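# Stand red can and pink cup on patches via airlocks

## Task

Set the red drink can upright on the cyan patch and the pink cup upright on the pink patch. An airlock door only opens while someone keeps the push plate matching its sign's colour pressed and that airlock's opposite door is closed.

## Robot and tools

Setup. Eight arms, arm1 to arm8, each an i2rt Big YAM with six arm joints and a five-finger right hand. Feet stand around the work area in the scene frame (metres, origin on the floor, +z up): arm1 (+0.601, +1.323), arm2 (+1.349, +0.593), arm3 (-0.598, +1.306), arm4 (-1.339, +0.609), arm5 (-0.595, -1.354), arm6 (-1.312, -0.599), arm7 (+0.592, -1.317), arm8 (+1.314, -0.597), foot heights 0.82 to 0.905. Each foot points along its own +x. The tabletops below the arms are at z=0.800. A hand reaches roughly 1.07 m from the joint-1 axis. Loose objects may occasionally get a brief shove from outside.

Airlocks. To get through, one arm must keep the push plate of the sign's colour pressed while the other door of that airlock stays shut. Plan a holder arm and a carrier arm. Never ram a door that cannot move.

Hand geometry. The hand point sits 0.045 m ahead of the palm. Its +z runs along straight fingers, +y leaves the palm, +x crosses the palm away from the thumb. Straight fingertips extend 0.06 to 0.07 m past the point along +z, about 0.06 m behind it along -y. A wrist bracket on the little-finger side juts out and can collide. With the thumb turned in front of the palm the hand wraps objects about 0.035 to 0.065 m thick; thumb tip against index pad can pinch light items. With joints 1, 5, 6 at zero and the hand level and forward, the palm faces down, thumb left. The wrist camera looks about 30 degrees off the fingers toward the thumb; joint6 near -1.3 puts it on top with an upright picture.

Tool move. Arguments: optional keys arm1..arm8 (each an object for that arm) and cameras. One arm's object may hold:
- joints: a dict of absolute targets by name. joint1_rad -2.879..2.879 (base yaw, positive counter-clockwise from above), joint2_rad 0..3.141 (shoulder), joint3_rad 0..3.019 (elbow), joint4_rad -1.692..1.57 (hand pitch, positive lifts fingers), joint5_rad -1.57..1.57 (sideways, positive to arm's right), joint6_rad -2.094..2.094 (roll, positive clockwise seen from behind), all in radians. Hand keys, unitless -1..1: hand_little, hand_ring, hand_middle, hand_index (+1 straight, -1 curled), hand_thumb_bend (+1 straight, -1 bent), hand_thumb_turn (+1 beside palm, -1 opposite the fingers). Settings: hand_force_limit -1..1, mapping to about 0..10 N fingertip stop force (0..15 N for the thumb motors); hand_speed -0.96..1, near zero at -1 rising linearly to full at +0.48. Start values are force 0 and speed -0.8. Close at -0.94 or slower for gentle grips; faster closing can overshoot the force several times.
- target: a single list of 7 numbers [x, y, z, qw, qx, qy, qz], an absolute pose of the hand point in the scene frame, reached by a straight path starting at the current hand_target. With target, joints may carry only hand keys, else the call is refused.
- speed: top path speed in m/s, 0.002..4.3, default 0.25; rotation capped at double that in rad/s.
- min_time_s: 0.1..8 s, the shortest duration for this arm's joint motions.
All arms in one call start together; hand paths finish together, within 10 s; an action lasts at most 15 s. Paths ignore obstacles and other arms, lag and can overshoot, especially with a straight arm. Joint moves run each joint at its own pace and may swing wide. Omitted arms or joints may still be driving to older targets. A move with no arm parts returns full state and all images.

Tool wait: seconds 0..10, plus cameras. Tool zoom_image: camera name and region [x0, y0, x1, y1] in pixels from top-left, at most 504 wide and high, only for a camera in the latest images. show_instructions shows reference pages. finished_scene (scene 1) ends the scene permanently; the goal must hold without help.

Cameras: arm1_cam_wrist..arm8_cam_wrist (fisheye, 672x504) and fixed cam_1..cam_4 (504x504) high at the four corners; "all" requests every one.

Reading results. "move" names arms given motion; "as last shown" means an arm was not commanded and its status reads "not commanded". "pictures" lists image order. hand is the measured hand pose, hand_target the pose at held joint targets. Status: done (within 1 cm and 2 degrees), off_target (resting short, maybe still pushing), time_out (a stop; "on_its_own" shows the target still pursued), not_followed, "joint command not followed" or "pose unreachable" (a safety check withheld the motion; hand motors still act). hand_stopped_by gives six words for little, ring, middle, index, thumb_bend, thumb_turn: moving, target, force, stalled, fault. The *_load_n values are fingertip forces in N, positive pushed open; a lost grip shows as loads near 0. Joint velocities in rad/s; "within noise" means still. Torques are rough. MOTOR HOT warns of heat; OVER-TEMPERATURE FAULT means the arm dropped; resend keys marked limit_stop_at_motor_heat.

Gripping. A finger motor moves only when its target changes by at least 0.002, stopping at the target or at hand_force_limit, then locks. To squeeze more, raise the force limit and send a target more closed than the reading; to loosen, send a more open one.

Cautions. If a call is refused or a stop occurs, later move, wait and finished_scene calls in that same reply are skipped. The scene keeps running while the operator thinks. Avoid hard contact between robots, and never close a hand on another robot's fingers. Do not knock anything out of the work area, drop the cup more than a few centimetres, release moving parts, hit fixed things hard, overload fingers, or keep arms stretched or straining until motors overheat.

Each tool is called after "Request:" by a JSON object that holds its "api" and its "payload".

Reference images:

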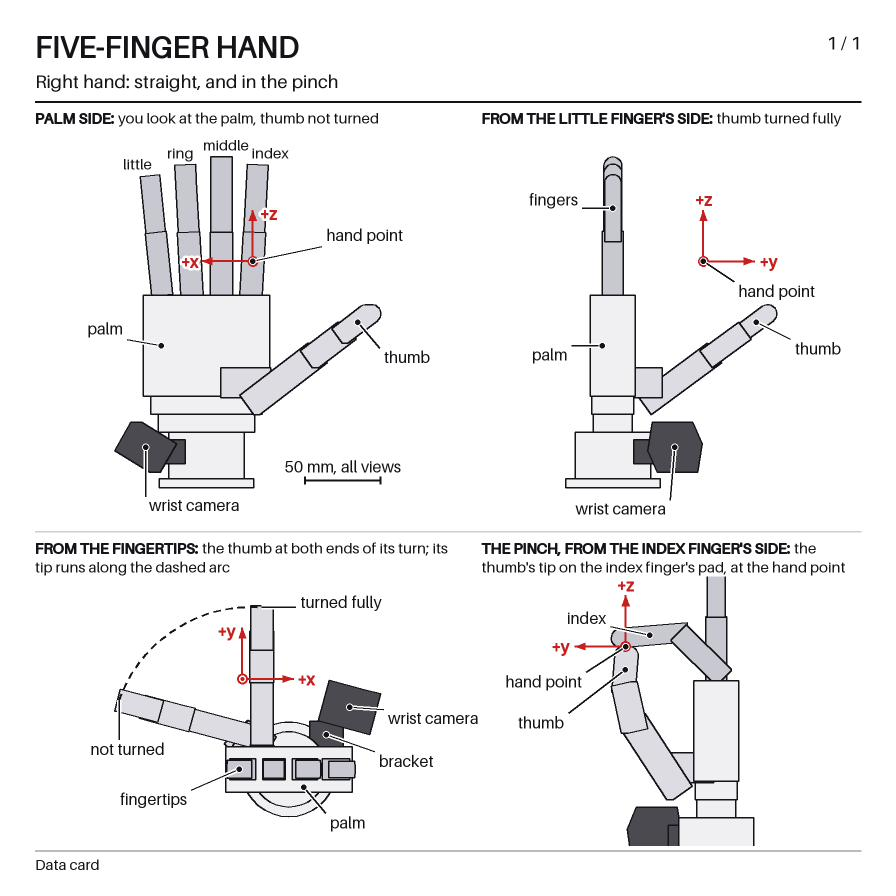

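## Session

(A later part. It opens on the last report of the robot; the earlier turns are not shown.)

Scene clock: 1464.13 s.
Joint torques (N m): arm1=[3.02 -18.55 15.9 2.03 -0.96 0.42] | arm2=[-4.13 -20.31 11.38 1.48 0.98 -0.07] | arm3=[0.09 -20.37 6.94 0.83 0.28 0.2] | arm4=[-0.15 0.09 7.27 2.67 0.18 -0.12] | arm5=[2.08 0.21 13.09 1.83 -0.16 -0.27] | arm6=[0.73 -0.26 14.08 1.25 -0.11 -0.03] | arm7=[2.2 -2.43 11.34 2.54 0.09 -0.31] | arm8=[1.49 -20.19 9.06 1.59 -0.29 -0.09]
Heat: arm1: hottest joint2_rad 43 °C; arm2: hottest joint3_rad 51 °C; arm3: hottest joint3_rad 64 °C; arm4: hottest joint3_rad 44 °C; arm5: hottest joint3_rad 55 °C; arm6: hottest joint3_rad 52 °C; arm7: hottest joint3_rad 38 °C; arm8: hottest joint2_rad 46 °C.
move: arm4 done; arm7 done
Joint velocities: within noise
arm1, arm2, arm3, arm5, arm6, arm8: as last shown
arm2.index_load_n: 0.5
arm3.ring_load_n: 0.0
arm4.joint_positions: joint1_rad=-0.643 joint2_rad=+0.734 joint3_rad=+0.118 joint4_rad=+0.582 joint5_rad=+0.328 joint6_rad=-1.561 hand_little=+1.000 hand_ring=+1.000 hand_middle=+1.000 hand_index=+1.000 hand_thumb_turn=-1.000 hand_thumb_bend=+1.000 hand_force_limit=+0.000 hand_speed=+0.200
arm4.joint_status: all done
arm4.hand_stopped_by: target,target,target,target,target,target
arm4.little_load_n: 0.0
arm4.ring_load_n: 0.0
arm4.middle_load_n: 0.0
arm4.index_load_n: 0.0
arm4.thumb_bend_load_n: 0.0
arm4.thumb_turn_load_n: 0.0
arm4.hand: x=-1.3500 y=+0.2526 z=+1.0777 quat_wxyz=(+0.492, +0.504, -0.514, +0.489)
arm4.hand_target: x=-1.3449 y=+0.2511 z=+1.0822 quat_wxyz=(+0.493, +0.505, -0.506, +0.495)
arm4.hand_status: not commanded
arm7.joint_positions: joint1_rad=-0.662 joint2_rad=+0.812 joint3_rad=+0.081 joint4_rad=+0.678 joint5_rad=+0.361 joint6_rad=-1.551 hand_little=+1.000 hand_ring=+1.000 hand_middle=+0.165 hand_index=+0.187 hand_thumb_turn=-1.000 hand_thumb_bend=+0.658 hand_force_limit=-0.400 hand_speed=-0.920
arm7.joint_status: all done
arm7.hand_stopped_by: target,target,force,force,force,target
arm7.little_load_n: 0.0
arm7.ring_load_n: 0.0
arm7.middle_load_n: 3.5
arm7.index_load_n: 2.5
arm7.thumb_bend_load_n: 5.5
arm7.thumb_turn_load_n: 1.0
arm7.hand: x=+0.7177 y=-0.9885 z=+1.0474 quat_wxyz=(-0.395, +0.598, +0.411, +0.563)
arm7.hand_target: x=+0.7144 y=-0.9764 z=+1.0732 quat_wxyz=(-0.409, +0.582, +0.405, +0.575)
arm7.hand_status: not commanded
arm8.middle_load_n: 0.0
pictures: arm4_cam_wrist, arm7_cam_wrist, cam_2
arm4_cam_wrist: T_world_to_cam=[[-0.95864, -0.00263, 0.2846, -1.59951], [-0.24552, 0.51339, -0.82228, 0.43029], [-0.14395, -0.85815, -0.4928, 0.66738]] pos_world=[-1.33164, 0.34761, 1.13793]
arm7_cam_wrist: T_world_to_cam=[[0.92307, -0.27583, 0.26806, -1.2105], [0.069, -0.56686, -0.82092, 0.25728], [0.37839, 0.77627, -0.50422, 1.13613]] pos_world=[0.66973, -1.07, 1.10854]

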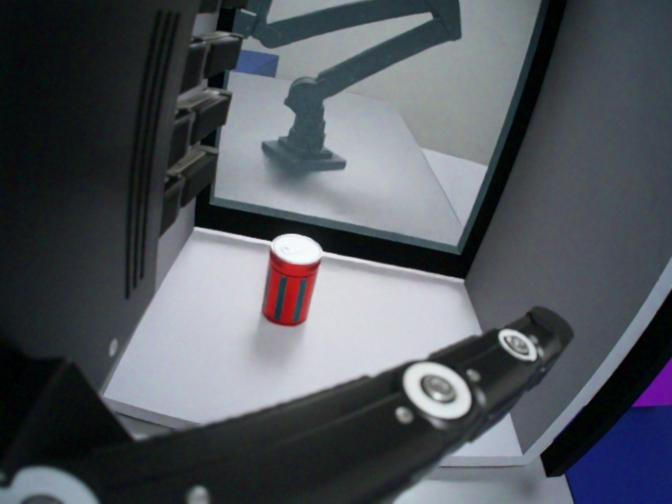

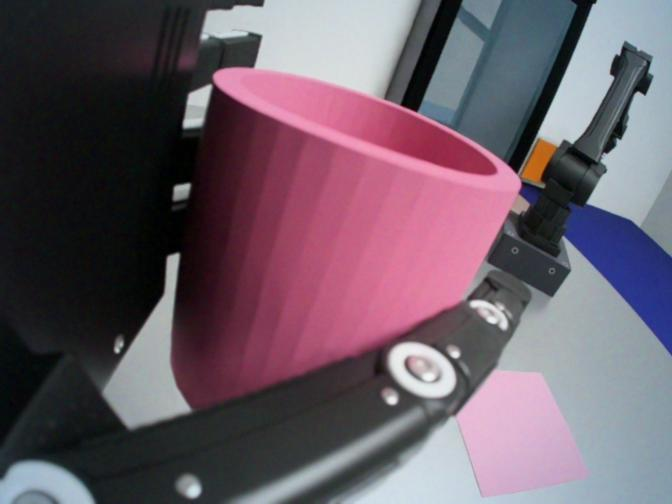

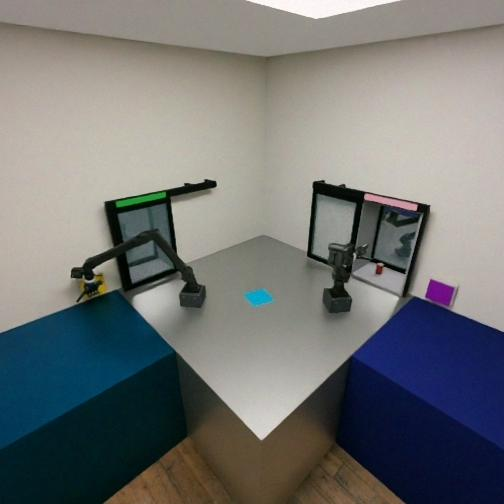

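Request:
{"api": "move", "payload": {"arm7": {"target": [0.985, -0.985, 0.93, -0.2456, 0.6631, 0.2456, 0.6631], "speed": 0.18}, "arm4": {"target": [-1.373, 0.11, 0.868, 0.5, 0.5, -0.5, 0.5], "speed": 0.15}, "cameras": ["arm4_cam_wrist", "arm7_cam_wrist"]}}

Request:
{"api": "move", "payload": {"arm7": {"target": [1.06, -0.923, 0.89, -0.2456, 0.6631, 0.2456, 0.6631], "speed": 0.12}, "cameras": ["arm4_cam_wrist", "arm7_cam_wrist", "cam_4"]}}

Request:
{"api": "zoom_image", "payload": {"camera": "cam_4", "region": [200, 240, 320, 340]}}

Scene clock: 1511.43 s.
Joint torques (N m): arm1=[2.61 -18.9 16.09 2.15 -0.96 0.43] | arm2=[-3.66 -20.07 11.48 1.7 0.96 -0.13] | arm3=[0.09 -20.37 7.01 0.75 0.27 0.21] | arm4=[-2.14 -10.29 1.63 2.76 0.01 0] | arm5=[1.2 0.26 13.03 1.96 -0.11 -0.25] | arm6=[1.2 -0.62 14.13 1.39 -0.11 -0.06] | arm7=[0.21 -10.7 3.63 3.81 0.15 -0.31] | arm8=[1.44 -20.19 9.09 1.57 -0.29 -0.07]
Heat: arm1: hottest joint3_rad 47 °C; arm2: hottest joint3_rad 51 °C; arm3: hottest joint3_rad 59 °C; arm4: hottest joint3_rad 44 °C; arm5: hottest joint3_rad 55 °C; arm6: hottest joint3_rad 55 °C; arm7: hottest joint3_rad 40 °C; arm8: hottest joint2_rad 46 °C.
move: arm4 off_target; arm7 off_target
Joint velocities: within noise
arm1, arm2, arm3, arm5, arm6, arm8: as last shown
arm2.little_load_n: 0.5
arm2.index_load_n: 0.0
arm3.thumb_bend_load_n: -0.5
arm4.joint_positions: joint1_rad=-0.851 joint2_rad=+2.151 joint3_rad=+0.450 joint4_rad=+1.549 joint5_rad=+0.113 joint6_rad=-1.557 hand_little=+1.000 hand_ring=+1.000 hand_middle=+1.000 hand_index=+1.000 hand_thumb_turn=-1.000 hand_thumb_bend=+1.000 hand_force_limit=+0.000 hand_speed=+0.200
arm4.joint_status: not commanded
arm4.hand_stopped_by: target,target,target,target,target,target
arm4.little_load_n: 0.0
arm4.ring_load_n: 0.0
arm4.middle_load_n: 0.0
arm4.index_load_n: 0.0
arm4.thumb_bend_load_n: 0.0
arm4.thumb_turn_load_n: 0.0
arm4.hand: x=-1.3668 y=+0.1140 z=+0.8632 quat_wxyz=(+0.460, +0.535, -0.540, +0.460)
arm4.hand_target: x=-1.3729 y=+0.1097 z=+0.8686 quat_wxyz=(+0.468, +0.524, -0.538, +0.465)
arm4.hand_status: off_target (0.009 m and 8.9 deg from the pose sent, 0.254 m and 2.3 deg at the start; a joint's target at an end of its range on 41 of 74 steps)
arm7.joint_positions: joint1_rad=-1.339 joint2_rad=+1.992 joint3_rad=+0.432 joint4_rad=+1.516 joint5_rad=+0.176 joint6_rad=-1.559 hand_little=+1.000 hand_ring=+1.000 hand_middle=+0.165 hand_index=+0.187 hand_thumb_turn=-1.000 hand_thumb_bend=+0.658 hand_force_limit=-0.400 hand_speed=-0.920
arm7.joint_status: not commanded
arm7.hand_stopped_by: target,target,force,force,force,target
arm7.little_load_n: 0.0
arm7.ring_load_n: 0.0
arm7.middle_load_n: 3.5
arm7.index_load_n: 2.0
arm7.thumb_bend_load_n: 5.5
arm7.thumb_turn_load_n: 1.5
arm7.hand: x=+0.9750 y=-0.9875 z=+0.9157 quat_wxyz=(-0.246, +0.680, +0.252, +0.643)
arm7.hand_target: x=+0.9847 y=-0.9854 z=+0.9300 quat_wxyz=(-0.245, +0.663, +0.245, +0.663)
arm7.hand_status: off_target (0.018 m and 3.1 deg from the pose sent, 0.292 m and 29.0 deg at the start)
arm8.index_load_n: 0.5
arm4_cam_wrist: T_world_to_cam=[[-0.95827, -0.04382, 0.2825, -1.54785], [-0.25054, 0.6046, -0.7561, 0.24665], [-0.13767, -0.79532, -0.59035, 0.5261]] pos_world=[-1.34903, 0.20147, 0.93433]
arm7_cam_wrist: T_world_to_cam=[[0.68292, -0.67975, 0.26753, -1.57666], [-0.20605, -0.5306, -0.8222, 0.43712], [0.70084, 0.50637, -0.50241, 0.38901]] pos_world=[0.89416, -1.03677, 0.97665]

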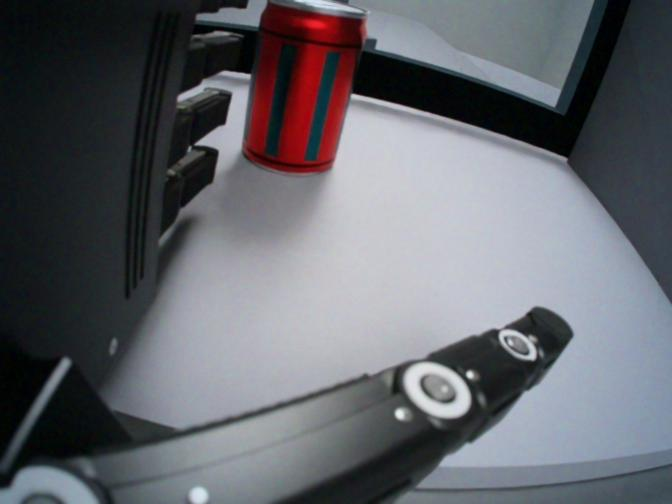

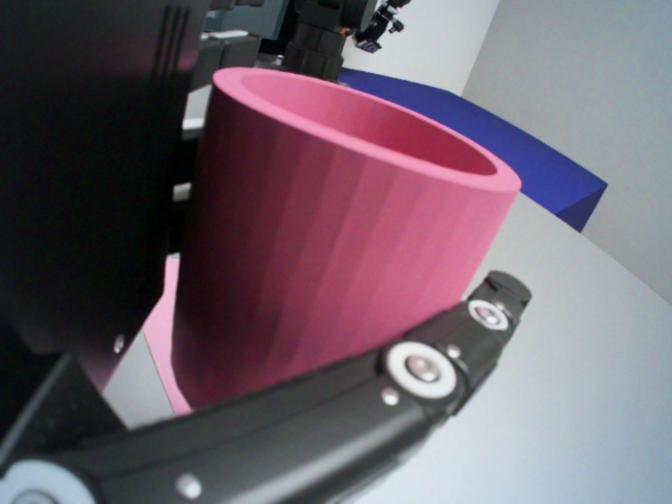

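Scene clock: 1512.93 s.
Joint torques (N m): arm1=[2.73 -18.49 16.18 2.15 -0.91 0.4] | arm2=[-2.61 -19.78 11.45 1.68 0.94 -0.12] | arm3=[0.09 -20.37 7.01 0.73 0.28 0.22] | arm4=[-2.2 -10.23 1.63 2.74 0.02 0] | arm5=[1.44 0.15 13.27 2.11 -0.13 -0.27] | arm6=[1.14 -0.5 14.13 1.46 -0.08 -0.06] | arm7=[-0.15 -13.51 4.83 2.51 -0.01 -0.3] | arm8=[1.44 -20.19 9.09 1.57 -0.3 -0.08]
Heat: arm1: hottest joint3_rad 47 °C; arm2: hottest joint3_rad 51 °C; arm3: hottest joint3_rad 59 °C; arm4: hottest joint3_rad 44 °C; arm5: hottest joint3_rad 55 °C; arm6: hottest joint3_rad 55 °C; arm7: hottest joint3_rad 39 °C; arm8: hottest joint2_rad 46 °C.
move: arm7 off_target
Joint velocities: within noise
arm1, arm2, arm3, arm4, arm6: as last shown
arm1.middle_load_n: 0.5
arm2.little_load_n: 0.0
arm3.thumb_bend_load_n: 0.0
arm4.thumb_turn_load_n: 0.5
arm5.joint_positions: joint1_rad=+0.292 joint2_rad=+0.708 joint3_rad=+0.238 joint4_rad=+0.655 joint5_rad=+0.003 joint6_rad=-1.562 hand_little=+1.000 hand_ring=+1.000 hand_middle=+1.000 hand_index=+1.000 hand_thumb_turn=-1.000 hand_thumb_bend=+1.000 hand_force_limit=-0.400 hand_speed=-0.700
arm5.joint_status: not commanded
arm5.hand_stopped_by: target,target,target,target,target,target
arm5.little_load_n: 0.0
arm5.ring_load_n: 0.0
arm5.middle_load_n: 0.0
arm5.index_load_n: 0.0
arm5.thumb_bend_load_n: 0.0
arm5.thumb_turn_load_n: 0.5
arm5.hand: x=-0.3585 y=-1.0432 z=+1.0992 quat_wxyz=(-0.396, +0.547, +0.323, +0.663)
arm5.hand_target: x=-0.3581 y=-1.0347 z=+1.1380 quat_wxyz=(-0.406, +0.524, +0.317, +0.679)
arm5.hand_status: not commanded
arm7.joint_positions: joint1_rad=-1.382 joint2_rad=+2.168 joint3_rad=+0.718 joint4_rad=+1.431 joint5_rad=+0.134 joint6_rad=-1.559 hand_little=+1.000 hand_ring=+1.000 hand_middle=+0.165 hand_index=+0.187 hand_thumb_turn=-1.000 hand_thumb_bend=+0.658 hand_force_limit=-0.400 hand_speed=-0.920
arm7.joint_status: not commanded
arm7.hand_stopped_by: target,target,force,force,force,target
arm7.little_load_n: 0.0
arm7.ring_load_n: 0.0
arm7.middle_load_n: 3.5
arm7.index_load_n: 2.0
arm7.thumb_bend_load_n: 5.5
arm7.thumb_turn_load_n: 1.0
arm7.hand: x=+1.0479 y=-0.9245 z=+0.8814 quat_wxyz=(-0.251, +0.672, +0.247, +0.651)
arm7.hand_target: x=+1.0596 y=-0.9233 z=+0.8900 quat_wxyz=(-0.245, +0.663, +0.246, +0.663)
arm7.hand_status: off_target (0.015 m and 1.8 deg from the pose sent, 0.110 m and 3.1 deg at the start)
arm8.joint_positions: joint1_rad=-1.924 joint2_rad=+2.100 joint3_rad=+1.788 joint4_rad=-1.068 joint5_rad=-0.365 joint6_rad=-0.986 hand_little=-1.000 hand_ring=-1.000 hand_middle=-1.000 hand_index=-1.000 hand_thumb_turn=+1.000 hand_thumb_bend=+1.000 hand_force_limit=+0.000 hand_speed=+0.200
arm8.joint_status: not commanded
arm8.hand_stopped_by: target,target,target,target,target,target
arm8.little_load_n: 0.0
arm8.ring_load_n: 0.0
arm8.middle_load_n: 0.0
arm8.index_load_n: 0.5
arm8.thumb_bend_load_n: 0.0
arm8.thumb_turn_load_n: -0.5
arm8.hand: x=+1.8335 y=-0.2434 z=+0.9039 quat_wxyz=(-0.206, +0.978, -0.005, -0.016)
arm8.hand_target: x=+1.8399 y=-0.2451 z=+0.9199 quat_wxyz=(-0.216, +0.976, +0.000, +0.000)
arm8.hand_status: not commanded
arm4_cam_wrist: T_world_to_cam=[[-0.95827, -0.04382, 0.2825, -1.54785], [-0.25054, 0.6046, -0.7561, 0.24665], [-0.13767, -0.79532, -0.59035, 0.5261]] pos_world=[-1.34903, 0.20147, 0.93433]
arm7_cam_wrist: T_world_to_cam=[[0.67807, -0.68583, 0.26433, -1.57211], [-0.19341, -0.51344, -0.83604, 0.47219], [0.7091, 0.51577, -0.48079, 0.2697]] pos_world=[0.96607, -0.97486, 0.94]

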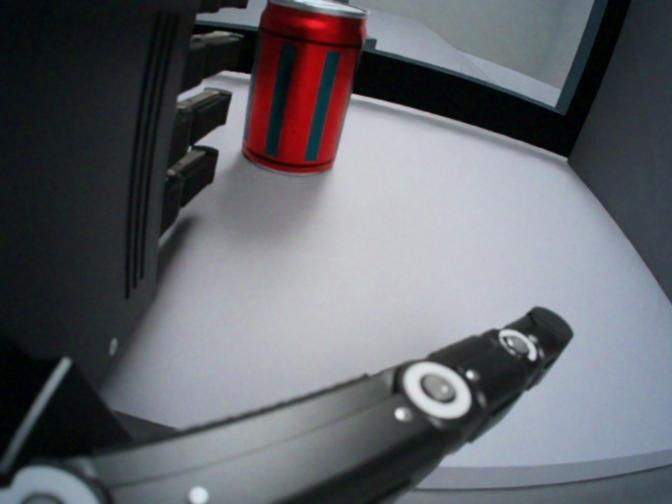

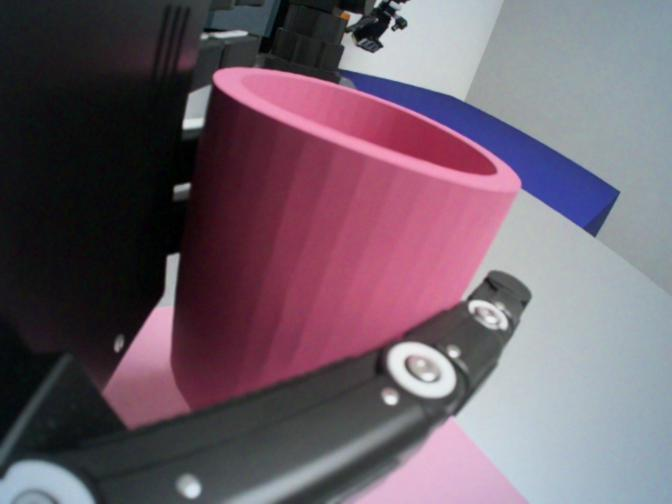

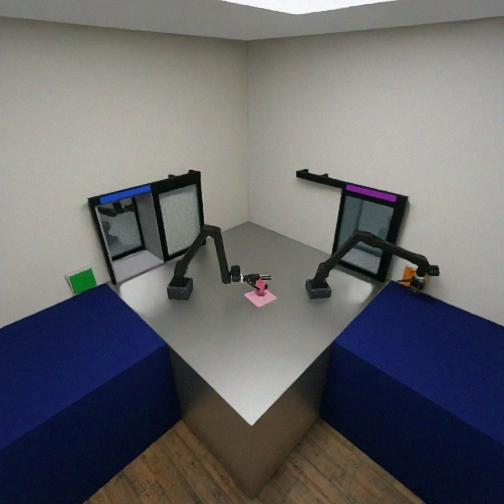

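Scaled by 4.200 from the camera's image (finer frame: 720x720).

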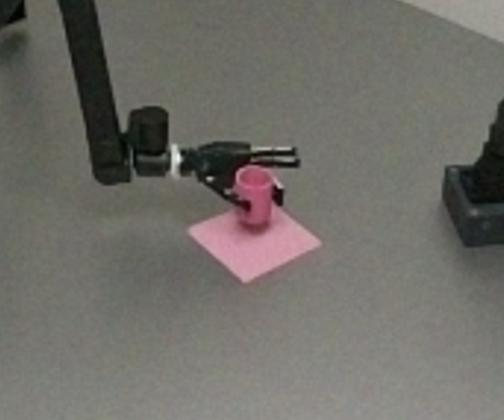

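Request:
{"api": "move", "payload": {"arm7": {"target": [1.06, -0.923, 0.86, -0.2456, 0.6631, 0.2456, 0.6631], "speed": 0.1}, "cameras": ["cam_4", "arm4_cam_wrist"]}}

Request:
{"api": "zoom_image", "payload": {"camera": "cam_4", "region": [200, 240, 320, 340]}}

Scene clock: 1564.07 s.
Joint torques (N m): arm1=[4.25 -18.32 15.77 2.29 -0.94 0.43] | arm2=[-3.37 -19.6 11.55 1.52 0.95 -0.11] | arm3=[0.21 -20.19 7.04 0.8 0.27 0.22] | arm4=[-2.14 -10.29 1.63 2.74 0.02 0] | arm5=[1.55 0.09 13.07 1.96 -0.08 -0.24] | arm6=[0.97 -1.03 14.2 1.35 -0.12 -0.09] | arm7=[-0.15 -14.15 4.07 3.78 0.02 -0.31] | arm8=[1.55 -20.13 9.07 1.59 -0.29 -0.08]
Heat: arm1: hottest joint3_rad 49 °C; arm2: hottest joint3_rad 51 °C; arm3: hottest joint3_rad 57 °C; arm4: hottest joint3_rad 41 °C; arm5: hottest joint3_rad 56 °C; arm6: hottest joint3_rad 56 °C; arm7: hottest joint3_rad 37 °C; arm8: hottest joint2_rad 46 °C.
move: arm7 off_target
Joint velocities: within noise
arm1, arm3, arm4, arm5, arm6, arm8: as last shown
arm1.index_load_n: 0.5
arm2.joint_positions: joint1_rad=+1.647 joint2_rad=+2.126 joint3_rad=+1.798 joint4_rad=-0.994 joint5_rad=+0.294 joint6_rad=+0.776 hand_little=-1.000 hand_ring=-1.000 hand_middle=-1.000 hand_index=-1.000 hand_thumb_turn=+1.000 hand_thumb_bend=+1.000 hand_force_limit=+0.000 hand_speed=+0.200
arm2.joint_status: not commanded
arm2.hand_stopped_by: target,target,target,target,target,target
arm2.little_load_n: 0.0
arm2.ring_load_n: 0.0
arm2.middle_load_n: 0.0
arm2.index_load_n: 0.0
arm2.thumb_bend_load_n: 0.0
arm2.thumb_turn_load_n: 0.0
arm2.hand: x=+1.8712 y=+0.1439 z=+0.8929 quat_wxyz=(+0.014, +0.020, -0.982, +0.189)
arm2.hand_target: x=+1.8723 y=+0.1020 z=+0.9111 quat_wxyz=(+0.000, +0.000, -0.976, +0.217)
arm2.hand_status: not commanded
arm3.thumb_bend_load_n: -0.5
arm7.joint_positions: joint1_rad=-1.382 joint2_rad=+2.268 joint3_rad=+0.752 joint4_rad=+1.468 joint5_rad=+0.134 joint6_rad=-1.559 hand_little=+1.000 hand_ring=+1.000 hand_middle=+0.165 hand_index=+0.187 hand_thumb_turn=-1.000 hand_thumb_bend=+0.658 hand_force_limit=-0.400 hand_speed=-0.920
arm7.joint_status: not commanded
arm7.hand_stopped_by: target,target,force,force,force,target
arm7.little_load_n: 0.0
arm7.ring_load_n: 0.0
arm7.middle_load_n: 3.5
arm7.index_load_n: 2.5
arm7.thumb_bend_load_n: 5.5
arm7.thumb_turn_load_n: 1.0
arm7.hand: x=+1.0472 y=-0.9249 z=+0.8427 quat_wxyz=(-0.246, +0.682, +0.252, +0.641)
arm7.hand_target: x=+1.0595 y=-0.9235 z=+0.8601 quat_wxyz=(-0.245, +0.663, +0.246, +0.663)
arm7.hand_status: off_target (0.022 m and 3.4 deg from the pose sent, 0.025 m and 1.8 deg at the start)
arm8.index_load_n: 0.0
arm8.thumb_turn_load_n: 0.0
pictures: arm4_cam_wrist, cam_4
arm4_cam_wrist: T_world_to_cam=[[-0.95827, -0.04382, 0.2825, -1.54785], [-0.25054, 0.6046, -0.7561, 0.24665], [-0.13767, -0.79532, -0.59035, 0.5261]] pos_world=[-1.34903, 0.20147, 0.93433]

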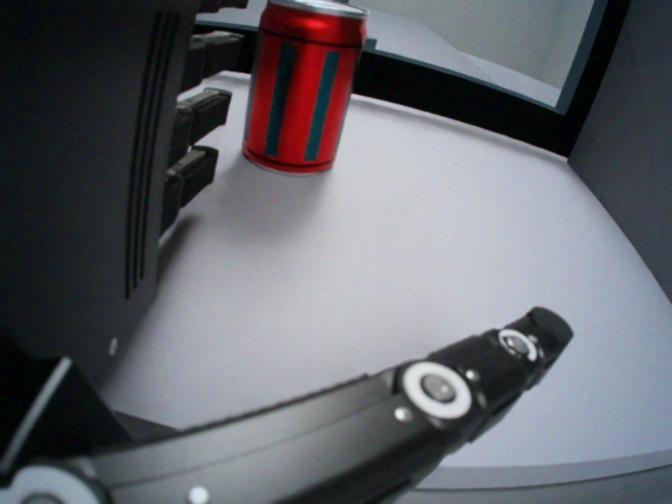

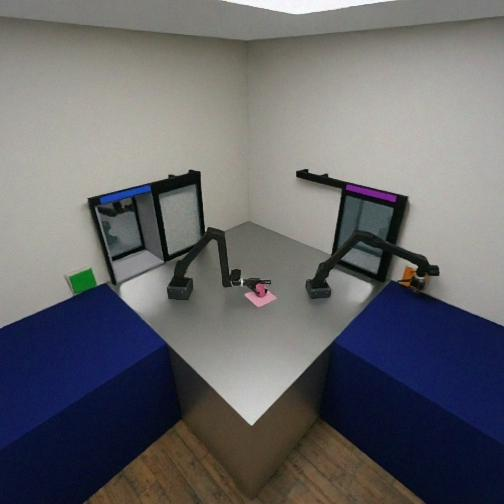

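Scaled by 4.200 from the camera's image (finer frame: 720x720).

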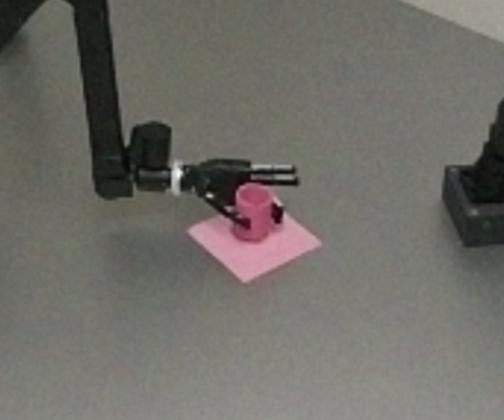

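Request:
{"api": "move", "payload": {"arm7": {"target": [1.06, -0.923, 0.843, -0.2456, 0.6631, 0.2456, 0.6631], "speed": 0.1}, "arm4": {"target": [-1.362, -0.015, 0.866, 0.5, 0.5, -0.5, 0.5], "speed": 0.1}, "cameras": ["cam_4", "arm4_cam_wrist"]}}

Request:
{"api": "zoom_image", "payload": {"camera": "cam_4", "region": [200, 240, 320, 340]}}

Scene clock: 1596.57 s.
Joint torques (N m): arm1=[3.14 -18.84 16.01 2.17 -0.84 0.4] | arm2=[-3.66 -19.66 11.43 1.61 0.93 -0.11] | arm3=[-0.03 -20.25 6.99 0.7 0.29 0.2] | arm4=[-2.26 -13.27 3.49 1.77 -0.01 -0.11] | arm5=[1.03 -0.44 12.88 1.87 -0.15 -0.18] | arm6=[0.73 -0.32 14.06 1.46 -0.11 -0.07] | arm7=[0.09 -13.68 3.75 3.71 0 -0.27] | arm8=[1.44 -20.19 9.07 1.59 -0.29 -0.09]
Heat: arm1: hottest joint3_rad 50 °C; arm2: hottest joint3_rad 52 °C; arm3: hottest joint3_rad 56 °C; arm4: hottest joint3_rad 40 °C; arm5: hottest joint3_rad 56 °C; arm6: hottest joint3_rad 57 °C; arm7: hottest joint2_rad 37 °C; arm8: hottest joint2_rad 46 °C.
move: arm4 off_target; arm7 off_target
Joint velocities: within noise
arm1, arm2, arm3, arm5, arm6, arm8: as last shown
arm1.middle_load_n: 0.0
arm1.index_load_n: 0.0
arm3.thumb_bend_load_n: 0.0
arm4.joint_positions: joint1_rad=-0.857 joint2_rad=+2.276 joint3_rad=+0.790 joint4_rad=+1.483 joint5_rad=+0.090 joint6_rad=-1.570 hand_little=+1.000 hand_ring=+1.000 hand_middle=+1.000 hand_index=+1.000 hand_thumb_turn=-1.000 hand_thumb_bend=+1.000 hand_force_limit=+0.000 hand_speed=+0.200
arm4.joint_status: not commanded
arm4.hand_stopped_by: target,target,target,target,target,target
arm4.little_load_n: 0.0
arm4.ring_load_n: 0.0
arm4.middle_load_n: 0.0
arm4.index_load_n: 0.0
arm4.thumb_bend_load_n: 0.0
arm4.thumb_turn_load_n: 0.5
arm4.hand: x=-1.3533 y=-0.0090 z=+0.8651 quat_wxyz=(+0.493, +0.503, -0.501, +0.504)
arm4.hand_target: x=-1.3619 y=-0.0147 z=+0.8660 quat_wxyz=(+0.500, +0.500, -0.500, +0.500)
arm4.hand_status: off_target (0.011 m and 1.0 deg from the pose sent, 0.129 m and 8.9 deg at the start)
arm5.thumb_turn_load_n: 0.0
arm7.joint_positions: joint1_rad=-1.382 joint2_rad=+2.313 joint3_rad=+0.774 joint4_rad=+1.504 joint5_rad=+0.133 joint6_rad=-1.561 hand_little=+1.000 hand_ring=+1.000 hand_middle=+0.165 hand_index=+0.187 hand_thumb_turn=-1.000 hand_thumb_bend=+0.658 hand_force_limit=-0.400 hand_speed=-0.920
arm7.joint_status: not commanded
arm7.hand_stopped_by: target,target,force,force,force,target
arm7.little_load_n: 0.0
arm7.ring_load_n: 0.0
arm7.middle_load_n: 3.5
arm7.index_load_n: 2.0
arm7.thumb_bend_load_n: 5.5
arm7.thumb_turn_load_n: 1.0
arm7.hand: x=+1.0490 y=-0.9227 z=+0.8328 quat_wxyz=(-0.248, +0.677, +0.251, +0.646)
arm7.hand_target: x=+1.0597 y=-0.9232 z=+0.8431 quat_wxyz=(-0.245, +0.663, +0.246, +0.663)
arm7.hand_status: off_target (0.015 m and 2.6 deg from the pose sent, 0.013 m and 3.4 deg at the start)
arm8.little_load_n: 0.5
pictures: arm4_cam_wrist, cam_4
arm4_cam_wrist: T_world_to_cam=[[-0.95893, -0.01769, 0.28308, -1.54198], [-0.25624, 0.48193, -0.8379, 0.38782], [-0.1216, -0.87603, -0.46667, 0.34527]] pos_world=[-1.3373, 0.08829, 0.92258]

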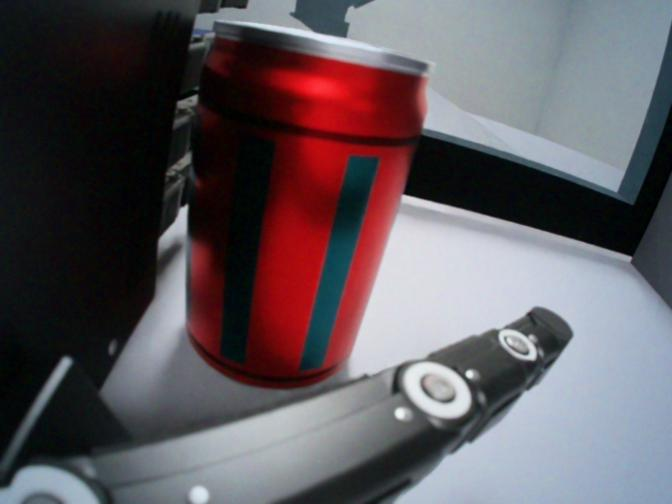

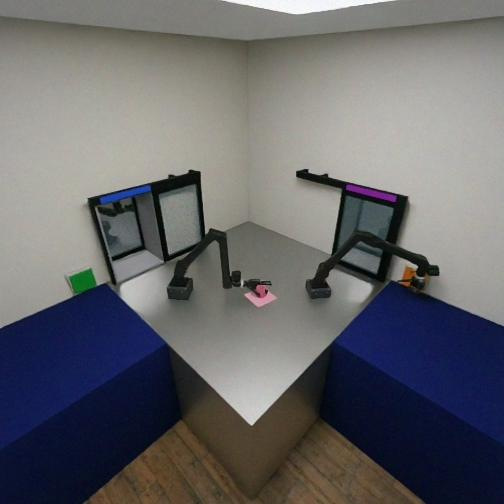

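Scaled by 4.200 from the camera's image (finer frame: 720x720).

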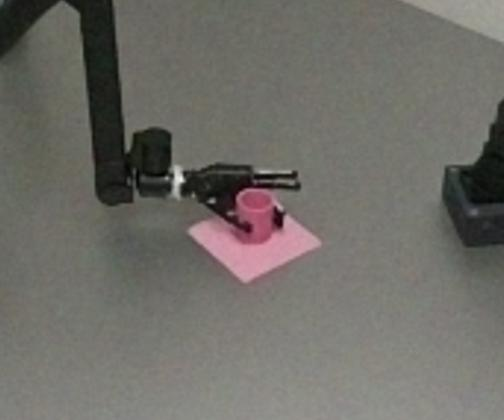

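Request:
{"api": "move", "payload": {"arm7": {"target": [1.06, -0.923, 0.832, -0.2456, 0.6631, 0.2456, 0.6631], "speed": 0.1}, "arm4": {"target": [-1.365, -0.044, 0.866, 0.5, 0.5, -0.5, 0.5], "speed": 0.08}, "cameras": ["arm4_cam_wrist"]}}

Scene clock: 1610.17 s.
Joint torques (N m): arm1=[3.84 -18.2 15.9 2.1 -0.88 0.41] | arm2=[-3.43 -20.07 11.52 1.74 0.95 -0.11] | arm3=[0.15 -20.25 7.04 0.75 0.26 0.23] | arm4=[-2.55 -13.8 4 1.66 0.1 -0.12] | arm5=[1.61 -0.03 13.03 2.15 -0.08 -0.27] | arm6=[0.97 -0.32 14.08 1.32 -0.1 -0.07] | arm7=[-0.03 -13.1 3.43 3.11 -0.02 -0.22] | arm8=[1.49 -20.13 9.09 1.58 -0.29 -0.08]
Heat: arm1: hottest joint3_rad 51 °C; arm2: hottest joint3_rad 52 °C; arm3: hottest joint3_rad 56 °C; arm4: hottest joint3_rad 40 °C; arm5: hottest joint3_rad 56 °C; arm6: hottest joint3_rad 57 °C; arm7: hottest joint2_rad 37 °C; arm8: hottest joint2_rad 46 °C.
move: arm4 off_target; arm7 done
Joint velocities: within noise
arm1, arm2, arm3, arm5, arm8: as last shown
arm1.thumb_bend_load_n: -0.5
arm3.middle_load_n: 0.5
arm4.joint_positions: joint1_rad=-0.865 joint2_rad=+2.285 joint3_rad=+0.868 joint4_rad=+1.416 joint5_rad=+0.075 joint6_rad=-1.571 hand_little=+1.000 hand_ring=+1.000 hand_middle=+1.000 hand_index=+1.000 hand_thumb_turn=-1.000 hand_thumb_bend=+1.000 hand_force_limit=+0.000 hand_speed=+0.200
arm4.joint_status: not commanded
arm4.hand_stopped_by: target,target,target,target,target,target
arm4.little_load_n: 0.0
arm4.ring_load_n: 0.0
arm4.middle_load_n: 0.0
arm4.index_load_n: 0.0
arm4.thumb_bend_load_n: 0.0
arm4.thumb_turn_load_n: 0.0
arm4.hand: x=-1.3527 y=-0.0377 z=+0.8658 quat_wxyz=(+0.492, +0.504, -0.498, +0.505)
arm4.hand_target: x=-1.3651 y=-0.0435 z=+0.8661 quat_wxyz=(+0.500, +0.500, -0.500, +0.500)
arm4.hand_status: off_target (0.014 m and 1.2 deg from the pose sent, 0.037 m and 1.0 deg at the start)
arm6.joint_positions: joint1_rad=-0.589 joint2_rad=+0.709 joint3_rad=+0.252 joint4_rad=+0.654 joint5_rad=+0.003 joint6_rad=-1.568 hand_little=+1.000 hand_ring=+1.000 hand_middle=+1.000 hand_index=+1.000 hand_thumb_turn=-1.000 hand_thumb_bend=+1.000 hand_force_limit=-0.300 hand_speed=-0.600
arm6.joint_status: not commanded
arm6.hand_stopped_by: target,target,target,target,target,target
arm6.little_load_n: 0.0
arm6.ring_load_n: 0.0
arm6.middle_load_n: 0.5
arm6.index_load_n: 0.0
arm6.thumb_bend_load_n: 0.0
arm6.thumb_turn_load_n: 0.0
arm6.hand: x=-0.9166 y=-0.6331 z=+1.0983 quat_wxyz=(-0.033, +0.635, +0.018, +0.771)
arm6.hand_target: x=-0.9117 y=-0.6368 z=+1.1286 quat_wxyz=(-0.029, +0.617, +0.015, +0.786)
arm6.hand_status: not commanded
arm7.joint_positions: joint1_rad=-1.382 joint2_rad=+2.337 joint3_rad=+0.792 joint4_rad=+1.536 joint5_rad=+0.133 joint6_rad=-1.568 hand_little=+1.000 hand_ring=+1.000 hand_middle=+0.165 hand_index=+0.187 hand_thumb_turn=-1.000 hand_thumb_bend=+0.658 hand_force_limit=-0.400 hand_speed=-0.920
arm7.joint_status: not commanded
arm7.hand_stopped_by: target,target,force,force,force,target
arm7.little_load_n: 0.0
arm7.ring_load_n: 0.0
arm7.middle_load_n: 3.5
arm7.index_load_n: 2.0
arm7.thumb_bend_load_n: 5.5
arm7.thumb_turn_load_n: 0.5
arm7.hand: x=+1.0518 y=-0.9198 z=+0.8320 quat_wxyz=(-0.250, +0.668, +0.249, +0.655)
arm7.hand_target: x=+1.0597 y=-0.9231 z=+0.8319 quat_wxyz=(-0.245, +0.663, +0.246, +0.663)
arm7.hand_status: done (0.009 m and 1.2 deg from the pose sent, 0.011 m and 2.6 deg at the start)
arm8.little_load_n: 0.0
arm4_cam_wrist: T_world_to_cam=[[-0.95851, -0.02394, 0.28405, -1.54267], [-0.26038, 0.47912, -0.83824, 0.39694], [-0.11602, -0.87742, -0.46548, 0.32688]] pos_world=[-1.33738, 0.05969, 0.92308]

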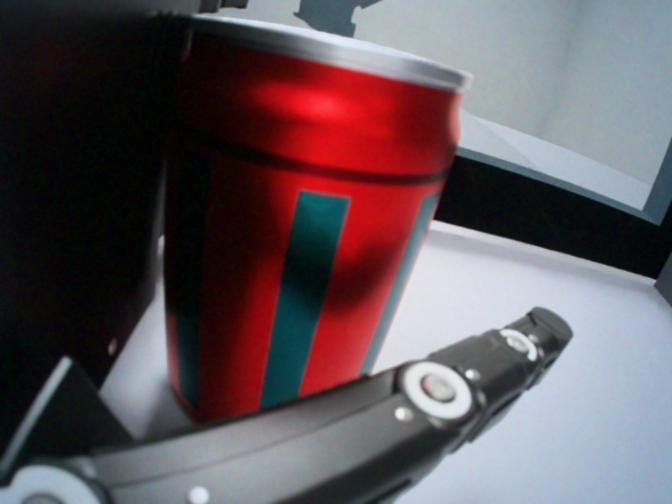

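Request:
{"api": "move", "payload": {"arm7": {"joints": {"hand_speed": -0.7, "hand_index": 1, "hand_middle": 1, "hand_thumb_bend": 1}}, "arm4": {"joints": {"hand_speed": -0.2, "hand_force_limit": -0.3, "hand_index": 0.25, "hand_middle": 0.25, "hand_ring": 0.25, "hand_little": 0.1, "hand_thumb_bend": 0.65}}, "cameras": ["arm4_cam_wrist", "cam_4"]}}

Request:
{"api": "zoom_image", "payload": {"camera": "cam_4", "region": [200, 240, 320, 340]}}

Scene clock: 1619.73 s.
Joint torques (N m): arm1=[3.37 -18.32 15.61 2.22 -0.94 0.43] | arm2=[-3.96 -20.42 11.47 1.68 0.99 -0.08] | arm3=[0.09 -20.66 6.99 0.73 0.27 0.22] | arm4=[-2.49 -13.8 4.11 1.72 0.11 -0.11] | arm5=[1.08 0.5 13.12 2.04 -0.11 -0.27] | arm6=[0.97 -0.67 14.05 1.31 -0.11 -0.09] | arm7=[-0.15 -13.33 3.18 3.14 -0.02 -0.21] | arm8=[1.49 -20.13 9.09 1.58 -0.3 -0.08]
Heat: arm1: hottest joint3_rad 51 °C; arm2: hottest joint3_rad 52 °C; arm3: hottest joint3_rad 56 °C; arm4: hottest joint3_rad 40 °C; arm5: hottest joint3_rad 56 °C; arm6: hottest joint3_rad 57 °C; arm7: hottest joint2_rad 37 °C; arm8: hottest joint2_rad 46 °C.
move: arm4 done; arm7 done
Joint velocities: within noise
arm1, arm2, arm5, arm6, arm8: as last shown
arm1.thumb_bend_load_n: 0.0
arm3.joint_positions: joint1_rad=+1.917 joint2_rad=+2.073 joint3_rad=+1.681 joint4_rad=-0.980 joint5_rad=+0.386 joint6_rad=+0.986 hand_little=-1.000 hand_ring=-1.000 hand_middle=-1.000 hand_index=-1.000 hand_thumb_turn=+1.000 hand_thumb_bend=+1.000 hand_force_limit=+0.000 hand_speed=+0.200
arm3.joint_status: not commanded
arm3.hand_stopped_by: target,target,target,target,target,target
arm3.little_load_n: 0.0
arm3.ring_load_n: 0.0
arm3.middle_load_n: 0.0
arm3.index_load_n: 0.0
arm3.thumb_bend_load_n: 0.0
arm3.thumb_turn_load_n: 0.0
arm3.hand: x=-0.2537 y=+1.8740 z=+0.9107 quat_wxyz=(-0.139, +0.697, -0.686, +0.156)
arm3.hand_target: x=-0.2500 y=+1.8779 z=+0.9199 quat_wxyz=(-0.153, +0.690, -0.690, +0.153)
arm3.hand_status: not commanded
arm4.joint_positions: joint1_rad=-0.865 joint2_rad=+2.285 joint3_rad=+0.868 joint4_rad=+1.415 joint5_rad=+0.074 joint6_rad=-1.572 hand_little=+0.100 hand_ring=+0.250 hand_middle=+0.250 hand_index=+0.250 hand_thumb_turn=-1.000 hand_thumb_bend=+0.650 hand_force_limit=-0.300 hand_speed=-0.200
arm4.joint_status: all done
arm4.hand_stopped_by: target,target,target,target,target,target
arm4.little_load_n: 0.0
arm4.ring_load_n: 0.0
arm4.middle_load_n: 0.0
arm4.index_load_n: 0.0
arm4.thumb_bend_load_n: 0.0
arm4.thumb_turn_load_n: 0.0
arm4.hand: x=-1.3527 y=-0.0377 z=+0.8655 quat_wxyz=(+0.492, +0.505, -0.498, +0.505)
arm4.hand_target: x=-1.3651 y=-0.0435 z=+0.8660 quat_wxyz=(+0.500, +0.500, -0.500, +0.500)
arm4.hand_status: not commanded
arm6.little_load_n: 0.5
arm6.middle_load_n: 0.0
arm7.joint_positions: joint1_rad=-1.383 joint2_rad=+2.338 joint3_rad=+0.795 joint4_rad=+1.536 joint5_rad=+0.132 joint6_rad=-1.568 hand_little=+1.000 hand_ring=+1.000 hand_middle=+1.000 hand_index=+1.000 hand_thumb_turn=-1.000 hand_thumb_bend=+1.000 hand_force_limit=-0.400 hand_speed=-0.700
arm7.joint_status: all done
arm7.hand_stopped_by: target,target,target,target,target,target
arm7.little_load_n: 0.0
arm7.ring_load_n: 0.0
arm7.middle_load_n: 0.0
arm7.index_load_n: 0.0
arm7.thumb_bend_load_n: 0.0
arm7.thumb_turn_load_n: 0.5
arm7.hand: x=+1.0528 y=-0.9192 z=+0.8324 quat_wxyz=(-0.250, +0.668, +0.248, +0.656)
arm7.hand_target: x=+1.0597 y=-0.9231 z=+0.8319 quat_wxyz=(-0.246, +0.663, +0.246, +0.663)
arm7.hand_status: not commanded
arm8.middle_load_n: 0.5
arm4_cam_wrist: T_world_to_cam=[[-0.95838, -0.02447, 0.28443, -1.54264], [-0.26089, 0.47964, -0.83778, 0.39558], [-0.11593, -0.87712, -0.46607, 0.32741]] pos_world=[-1.33728, 0.05969, 0.92278]

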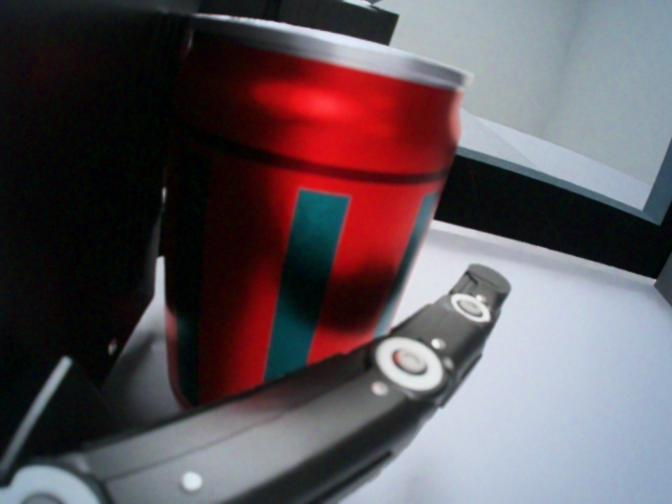

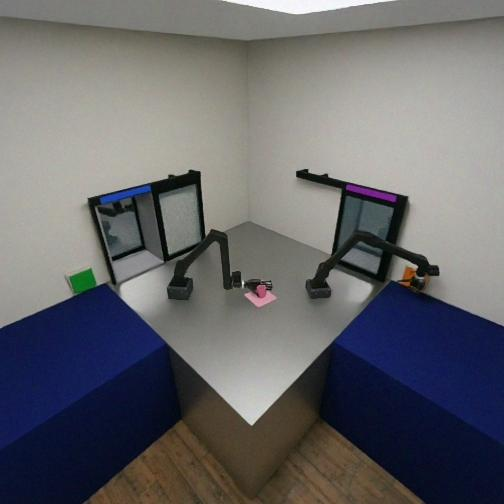

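Scaled by 4.200 from the camera's image (finer frame: 720x720).

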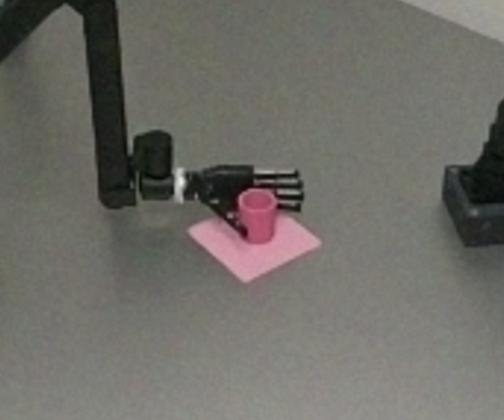

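Request:
{"api": "move", "payload": {"arm7": {"target": [0.965, -1.005, 0.842, -0.2456, 0.6631, 0.2456, 0.6631], "speed": 0.12}, "arm4": {"joints": {"hand_speed": -0.92, "hand_index": -0.7, "hand_middle": -0.7, "hand_ring": -0.7, "hand_little": -0.2, "hand_thumb_bend": -0.6}}, "cameras": ["arm4_cam_wrist", "cam_4"]}}

Request:
{"api": "zoom_image", "payload": {"camera": "cam_4", "region": [200, 240, 320, 340]}}

Scene clock: 1632.07 s.
Joint torques (N m): arm1=[2.61 -18.26 15.69 2.29 -0.88 0.45] | arm2=[-3.49 -20.54 11.67 1.61 0.96 -0.07] | arm3=[0.09 -20.48 6.93 0.69 0.29 0.21] | arm4=[-2.08 -13.92 4.05 1.74 0.11 -0.08] | arm5=[1.96 -0.26 13.01 2.09 -0.07 -0.25] | arm6=[1.08 -0.56 14.15 1.4 -0.13 -0.05] | arm7=[2.61 -12.16 0.21 3.22 0.24 0.01] | arm8=[1.55 -20.19 9.07 1.58 -0.29 -0.08]
Heat: arm1: hottest joint3_rad 51 °C; arm2: hottest joint3_rad 52 °C; arm3: hottest joint3_rad 56 °C; arm4: hottest joint3_rad 40 °C; arm5: hottest joint3_rad 57 °C; arm6: hottest joint3_rad 58 °C; arm7: hottest joint2_rad 37 °C; arm8: hottest joint2_rad 46 °C.
move: arm4 off_target; arm7 off_target
Joint velocities: arm1=[within noise] | arm2=[within noise] | arm3=[-0.005 -0.015 -0.007 -0.007 0.007 -0.168] | arm4=[within noise] | arm5=[within noise] | arm6=[within noise] | arm7=[within noise] | arm8=[within noise]
arm1.joint_positions: joint1_rad=-1.731 joint2_rad=+2.175 joint3_rad=+1.841 joint4_rad=-1.003 joint5_rad=-0.289 joint6_rad=-0.815 hand_little=-1.000 hand_ring=-1.000 hand_middle=-1.000 hand_index=-1.000 hand_thumb_turn=+1.000 hand_thumb_bend=+1.000 hand_force_limit=+0.000 hand_speed=+0.200
arm1.joint_status: not commanded
arm1.hand_stopped_by: target,target,target,target,target,target
arm1.little_load_n: 0.0
arm1.ring_load_n: 0.0
arm1.middle_load_n: 0.0
arm1.index_load_n: 0.0
arm1.thumb_bend_load_n: 0.0
arm1.thumb_turn_load_n: -0.5
arm1.hand: x=+0.1495 y=+1.7961 z=+0.9078 quat_wxyz=(+0.122, -0.698, -0.691, +0.141)
arm1.hand_target: x=+0.1027 y=+1.7968 z=+0.9217 quat_wxyz=(+0.154, -0.690, -0.691, +0.154)
arm1.hand_status: not commanded
arm2, arm3, arm5, arm6, arm8: as last shown
arm4.joint_positions: joint1_rad=-0.869 joint2_rad=+2.285 joint3_rad=+0.869 joint4_rad=+1.415 joint5_rad=+0.074 joint6_rad=-1.576 hand_little=-0.200 hand_ring=-0.174 hand_middle=-0.152 hand_index=-0.115 hand_thumb_turn=-1.000 hand_thumb_bend=+0.439 hand_force_limit=-0.300 hand_speed=-0.920
arm4.joint_status: hand_ring off_target (ended at -0.174, target -0.700); hand_middle off_target (ended at -0.152, target -0.700); hand_index off_target (ended at -0.115, target -0.700); hand_thumb_bend off_target (ended at +0.439, target -0.600); the others done
arm4.hand_stopped_by: target,force,force,force,force,target
arm4.little_load_n: 0.0
arm4.ring_load_n: 3.5
arm4.middle_load_n: 2.0
arm4.index_load_n: 0.0
arm4.thumb_bend_load_n: 6.0
arm4.thumb_turn_load_n: 3.0
arm4.hand: x=-1.3557 y=-0.0381 z=+0.8661 quat_wxyz=(+0.494, +0.504, -0.498, +0.503)
arm4.hand_target: x=-1.3649 y=-0.0436 z=+0.8662 quat_wxyz=(+0.500, +0.500, -0.500, +0.500)
arm4.hand_status: not commanded
arm5.thumb_turn_load_n: 0.5
arm6.little_load_n: 0.0
arm6.thumb_turn_load_n: 0.5
arm7.joint_positions: joint1_rad=-1.346 joint2_rad=+2.204 joint3_rad=+0.458 joint4_rad=+1.565 joint5_rad=+0.216 joint6_rad=-1.540 hand_little=+1.000 hand_ring=+1.000 hand_middle=+1.000 hand_index=+1.000 hand_thumb_turn=-1.000 hand_thumb_bend=+1.000 hand_force_limit=-0.400 hand_speed=-0.700
arm7.joint_status: not commanded
arm7.hand_stopped_by: target,target,target,target,target,target
arm7.little_load_n: 0.0
arm7.ring_load_n: 0.0
arm7.middle_load_n: 0.0
arm7.index_load_n: 0.0
arm7.thumb_bend_load_n: 0.0
arm7.thumb_turn_load_n: 0.5
arm7.hand: x=+0.9687 y=-1.0109 z=+0.8341 quat_wxyz=(-0.209, +0.726, +0.254, +0.603)
arm7.hand_target: x=+0.9653 y=-1.0048 z=+0.8423 quat_wxyz=(-0.221, +0.719, +0.250, +0.609)
arm7.hand_status: off_target (0.011 m and 10.9 deg from the pose sent, 0.123 m and 1.1 deg at the start; a joint's target at an end of its range on 99 of 102 steps)
arm8.middle_load_n: 0.0
arm4_cam_wrist: T_world_to_cam=[[-0.95717, -0.0198, 0.28883, -1.54782], [-0.26254, 0.47985, -0.83715, 0.39275], [-0.12202, -0.87713, -0.4645, 0.3174]] pos_world=[-1.33969, 0.05929, 0.92328]

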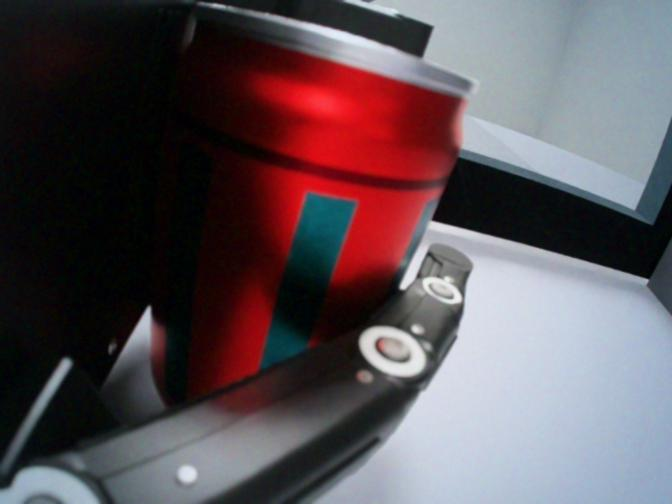

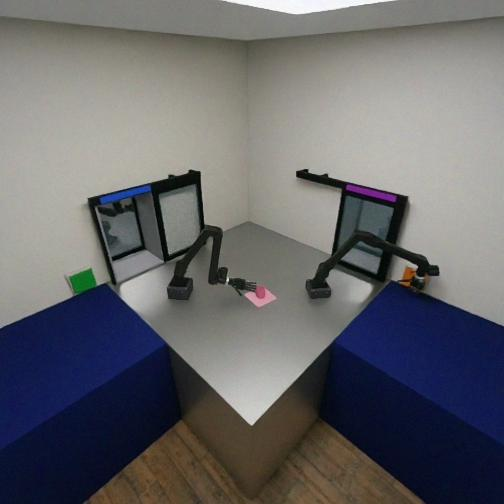

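Scaled by 4.200 from the camera's image (finer frame: 720x720).

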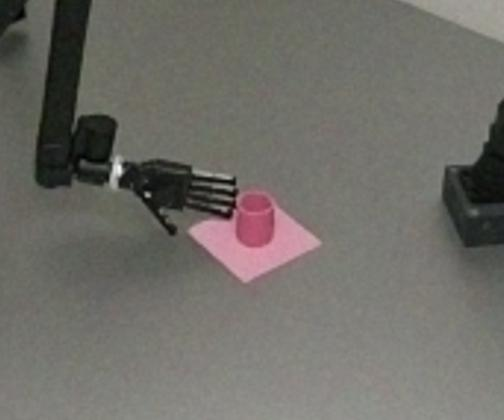

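Request:
{"api": "move", "payload": {"arm7": {"target": [0.90, -1.06, 0.96, -0.2456, 0.6631, 0.2456, 0.6631], "speed": 0.2}, "arm4": {"joints": {"hand_force_limit": -0.2, "hand_index": -0.75, "hand_middle": -0.75, "hand_thumb_bend": -0.65}}, "cameras": ["arm4_cam_wrist"]}}

Scene clock: 1641.87 s.
Joint torques (N m): arm1=[3.43 -18.2 15.91 2.09 -0.85 0.42] | arm2=[-3.08 -20.31 11.51 1.62 0.97 -0.1] | arm3=[0.15 -20.37 7.01 0.72 0.28 0.22] | arm4=[-2.08 -13.86 4.01 1.73 0.11 -0.07] | arm5=[1.9 -0.32 12.85 1.91 -0.14 -0.23] | arm6=[0.73 -0.38 14.13 1.47 -0.1 -0.06] | arm7=[2.32 -7.94 1.24 3.1 0.21 -0.22] | arm8=[1.55 -20.25 9.09 1.58 -0.29 -0.08]
Heat: arm1: hottest joint3_rad 51 °C; arm2: hottest joint3_rad 52 °C; arm3: hottest joint3_rad 56 °C; arm4: hottest joint3_rad 40 °C; arm5: hottest joint3_rad 57 °C; arm6: hottest joint3_rad 58 °C; arm7: hottest joint2_rad 37 °C; arm8: hottest joint2_rad 46 °C.
move: arm4 off_target; arm7 off_target
Joint velocities: within noise
arm1, arm2, arm3, arm5, arm6, arm8: as last shown
arm2.index_load_n: 0.5
arm4.joint_positions: joint1_rad=-0.869 joint2_rad=+2.286 joint3_rad=+0.869 joint4_rad=+1.415 joint5_rad=+0.074 joint6_rad=-1.576 hand_little=-0.200 hand_ring=-0.174 hand_middle=-0.165 hand_index=-0.150 hand_thumb_turn=-1.000 hand_thumb_bend=+0.440 hand_force_limit=-0.200 hand_speed=-0.920
arm4.joint_status: hand_middle off_target (ended at -0.165, target -0.750); hand_index off_target (ended at -0.150, target -0.750); hand_thumb_bend off_target (ended at +0.440, target -0.650); the others done
arm4.hand_stopped_by: target,force,force,force,force,target
arm4.little_load_n: 0.0
arm4.ring_load_n: 1.5
arm4.middle_load_n: 2.5
arm4.index_load_n: 4.5
arm4.thumb_bend_load_n: 8.5
arm4.thumb_turn_load_n: 1.0
arm4.hand: x=-1.3557 y=-0.0382 z=+0.8660 quat_wxyz=(+0.494, +0.504, -0.498, +0.503)
arm4.hand_target: x=-1.3649 y=-0.0435 z=+0.8661 quat_wxyz=(+0.500, +0.500, -0.500, +0.500)
arm4.hand_status: not commanded
arm6.thumb_turn_load_n: 0.0
arm7.joint_positions: joint1_rad=-1.275 joint2_rad=+1.768 joint3_rad=+0.144 joint4_rad=+1.567 joint5_rad=+0.267 joint6_rad=-1.550 hand_little=+1.000 hand_ring=+1.000 hand_middle=+1.000 hand_index=+1.000 hand_thumb_turn=-1.000 hand_thumb_bend=+1.000 hand_force_limit=-0.400 hand_speed=-0.700
arm7.joint_status: not commanded
arm7.hand_stopped_by: target,target,target,target,target,target
arm7.little_load_n: 0.5
arm7.ring_load_n: 0.0
arm7.middle_load_n: 0.0
arm7.index_load_n: 0.0
arm7.thumb_bend_load_n: 0.0
arm7.thumb_turn_load_n: 0.0
arm7.hand: x=+0.9034 y=-1.0631 z=+0.9537 quat_wxyz=(-0.236, +0.687, +0.244, +0.642)
arm7.hand_target: x=+0.9001 y=-1.0598 z=+0.9605 quat_wxyz=(-0.241, +0.679, +0.247, +0.648)
arm7.hand_status: off_target (0.008 m and 3.8 deg from the pose sent, 0.152 m and 10.9 deg at the start; a joint's target at an end of its range on 43 of 43 steps)
arm4_cam_wrist: T_world_to_cam=[[-0.95717, -0.0198, 0.28883, -1.54777], [-0.26254, 0.47985, -0.83715, 0.39263], [-0.12202, -0.87713, -0.4645, 0.31722]] pos_world=[-1.33969, 0.05919, 0.92308]

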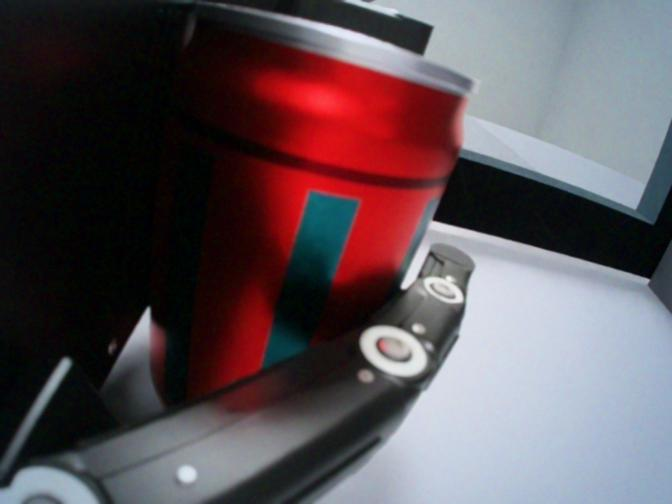

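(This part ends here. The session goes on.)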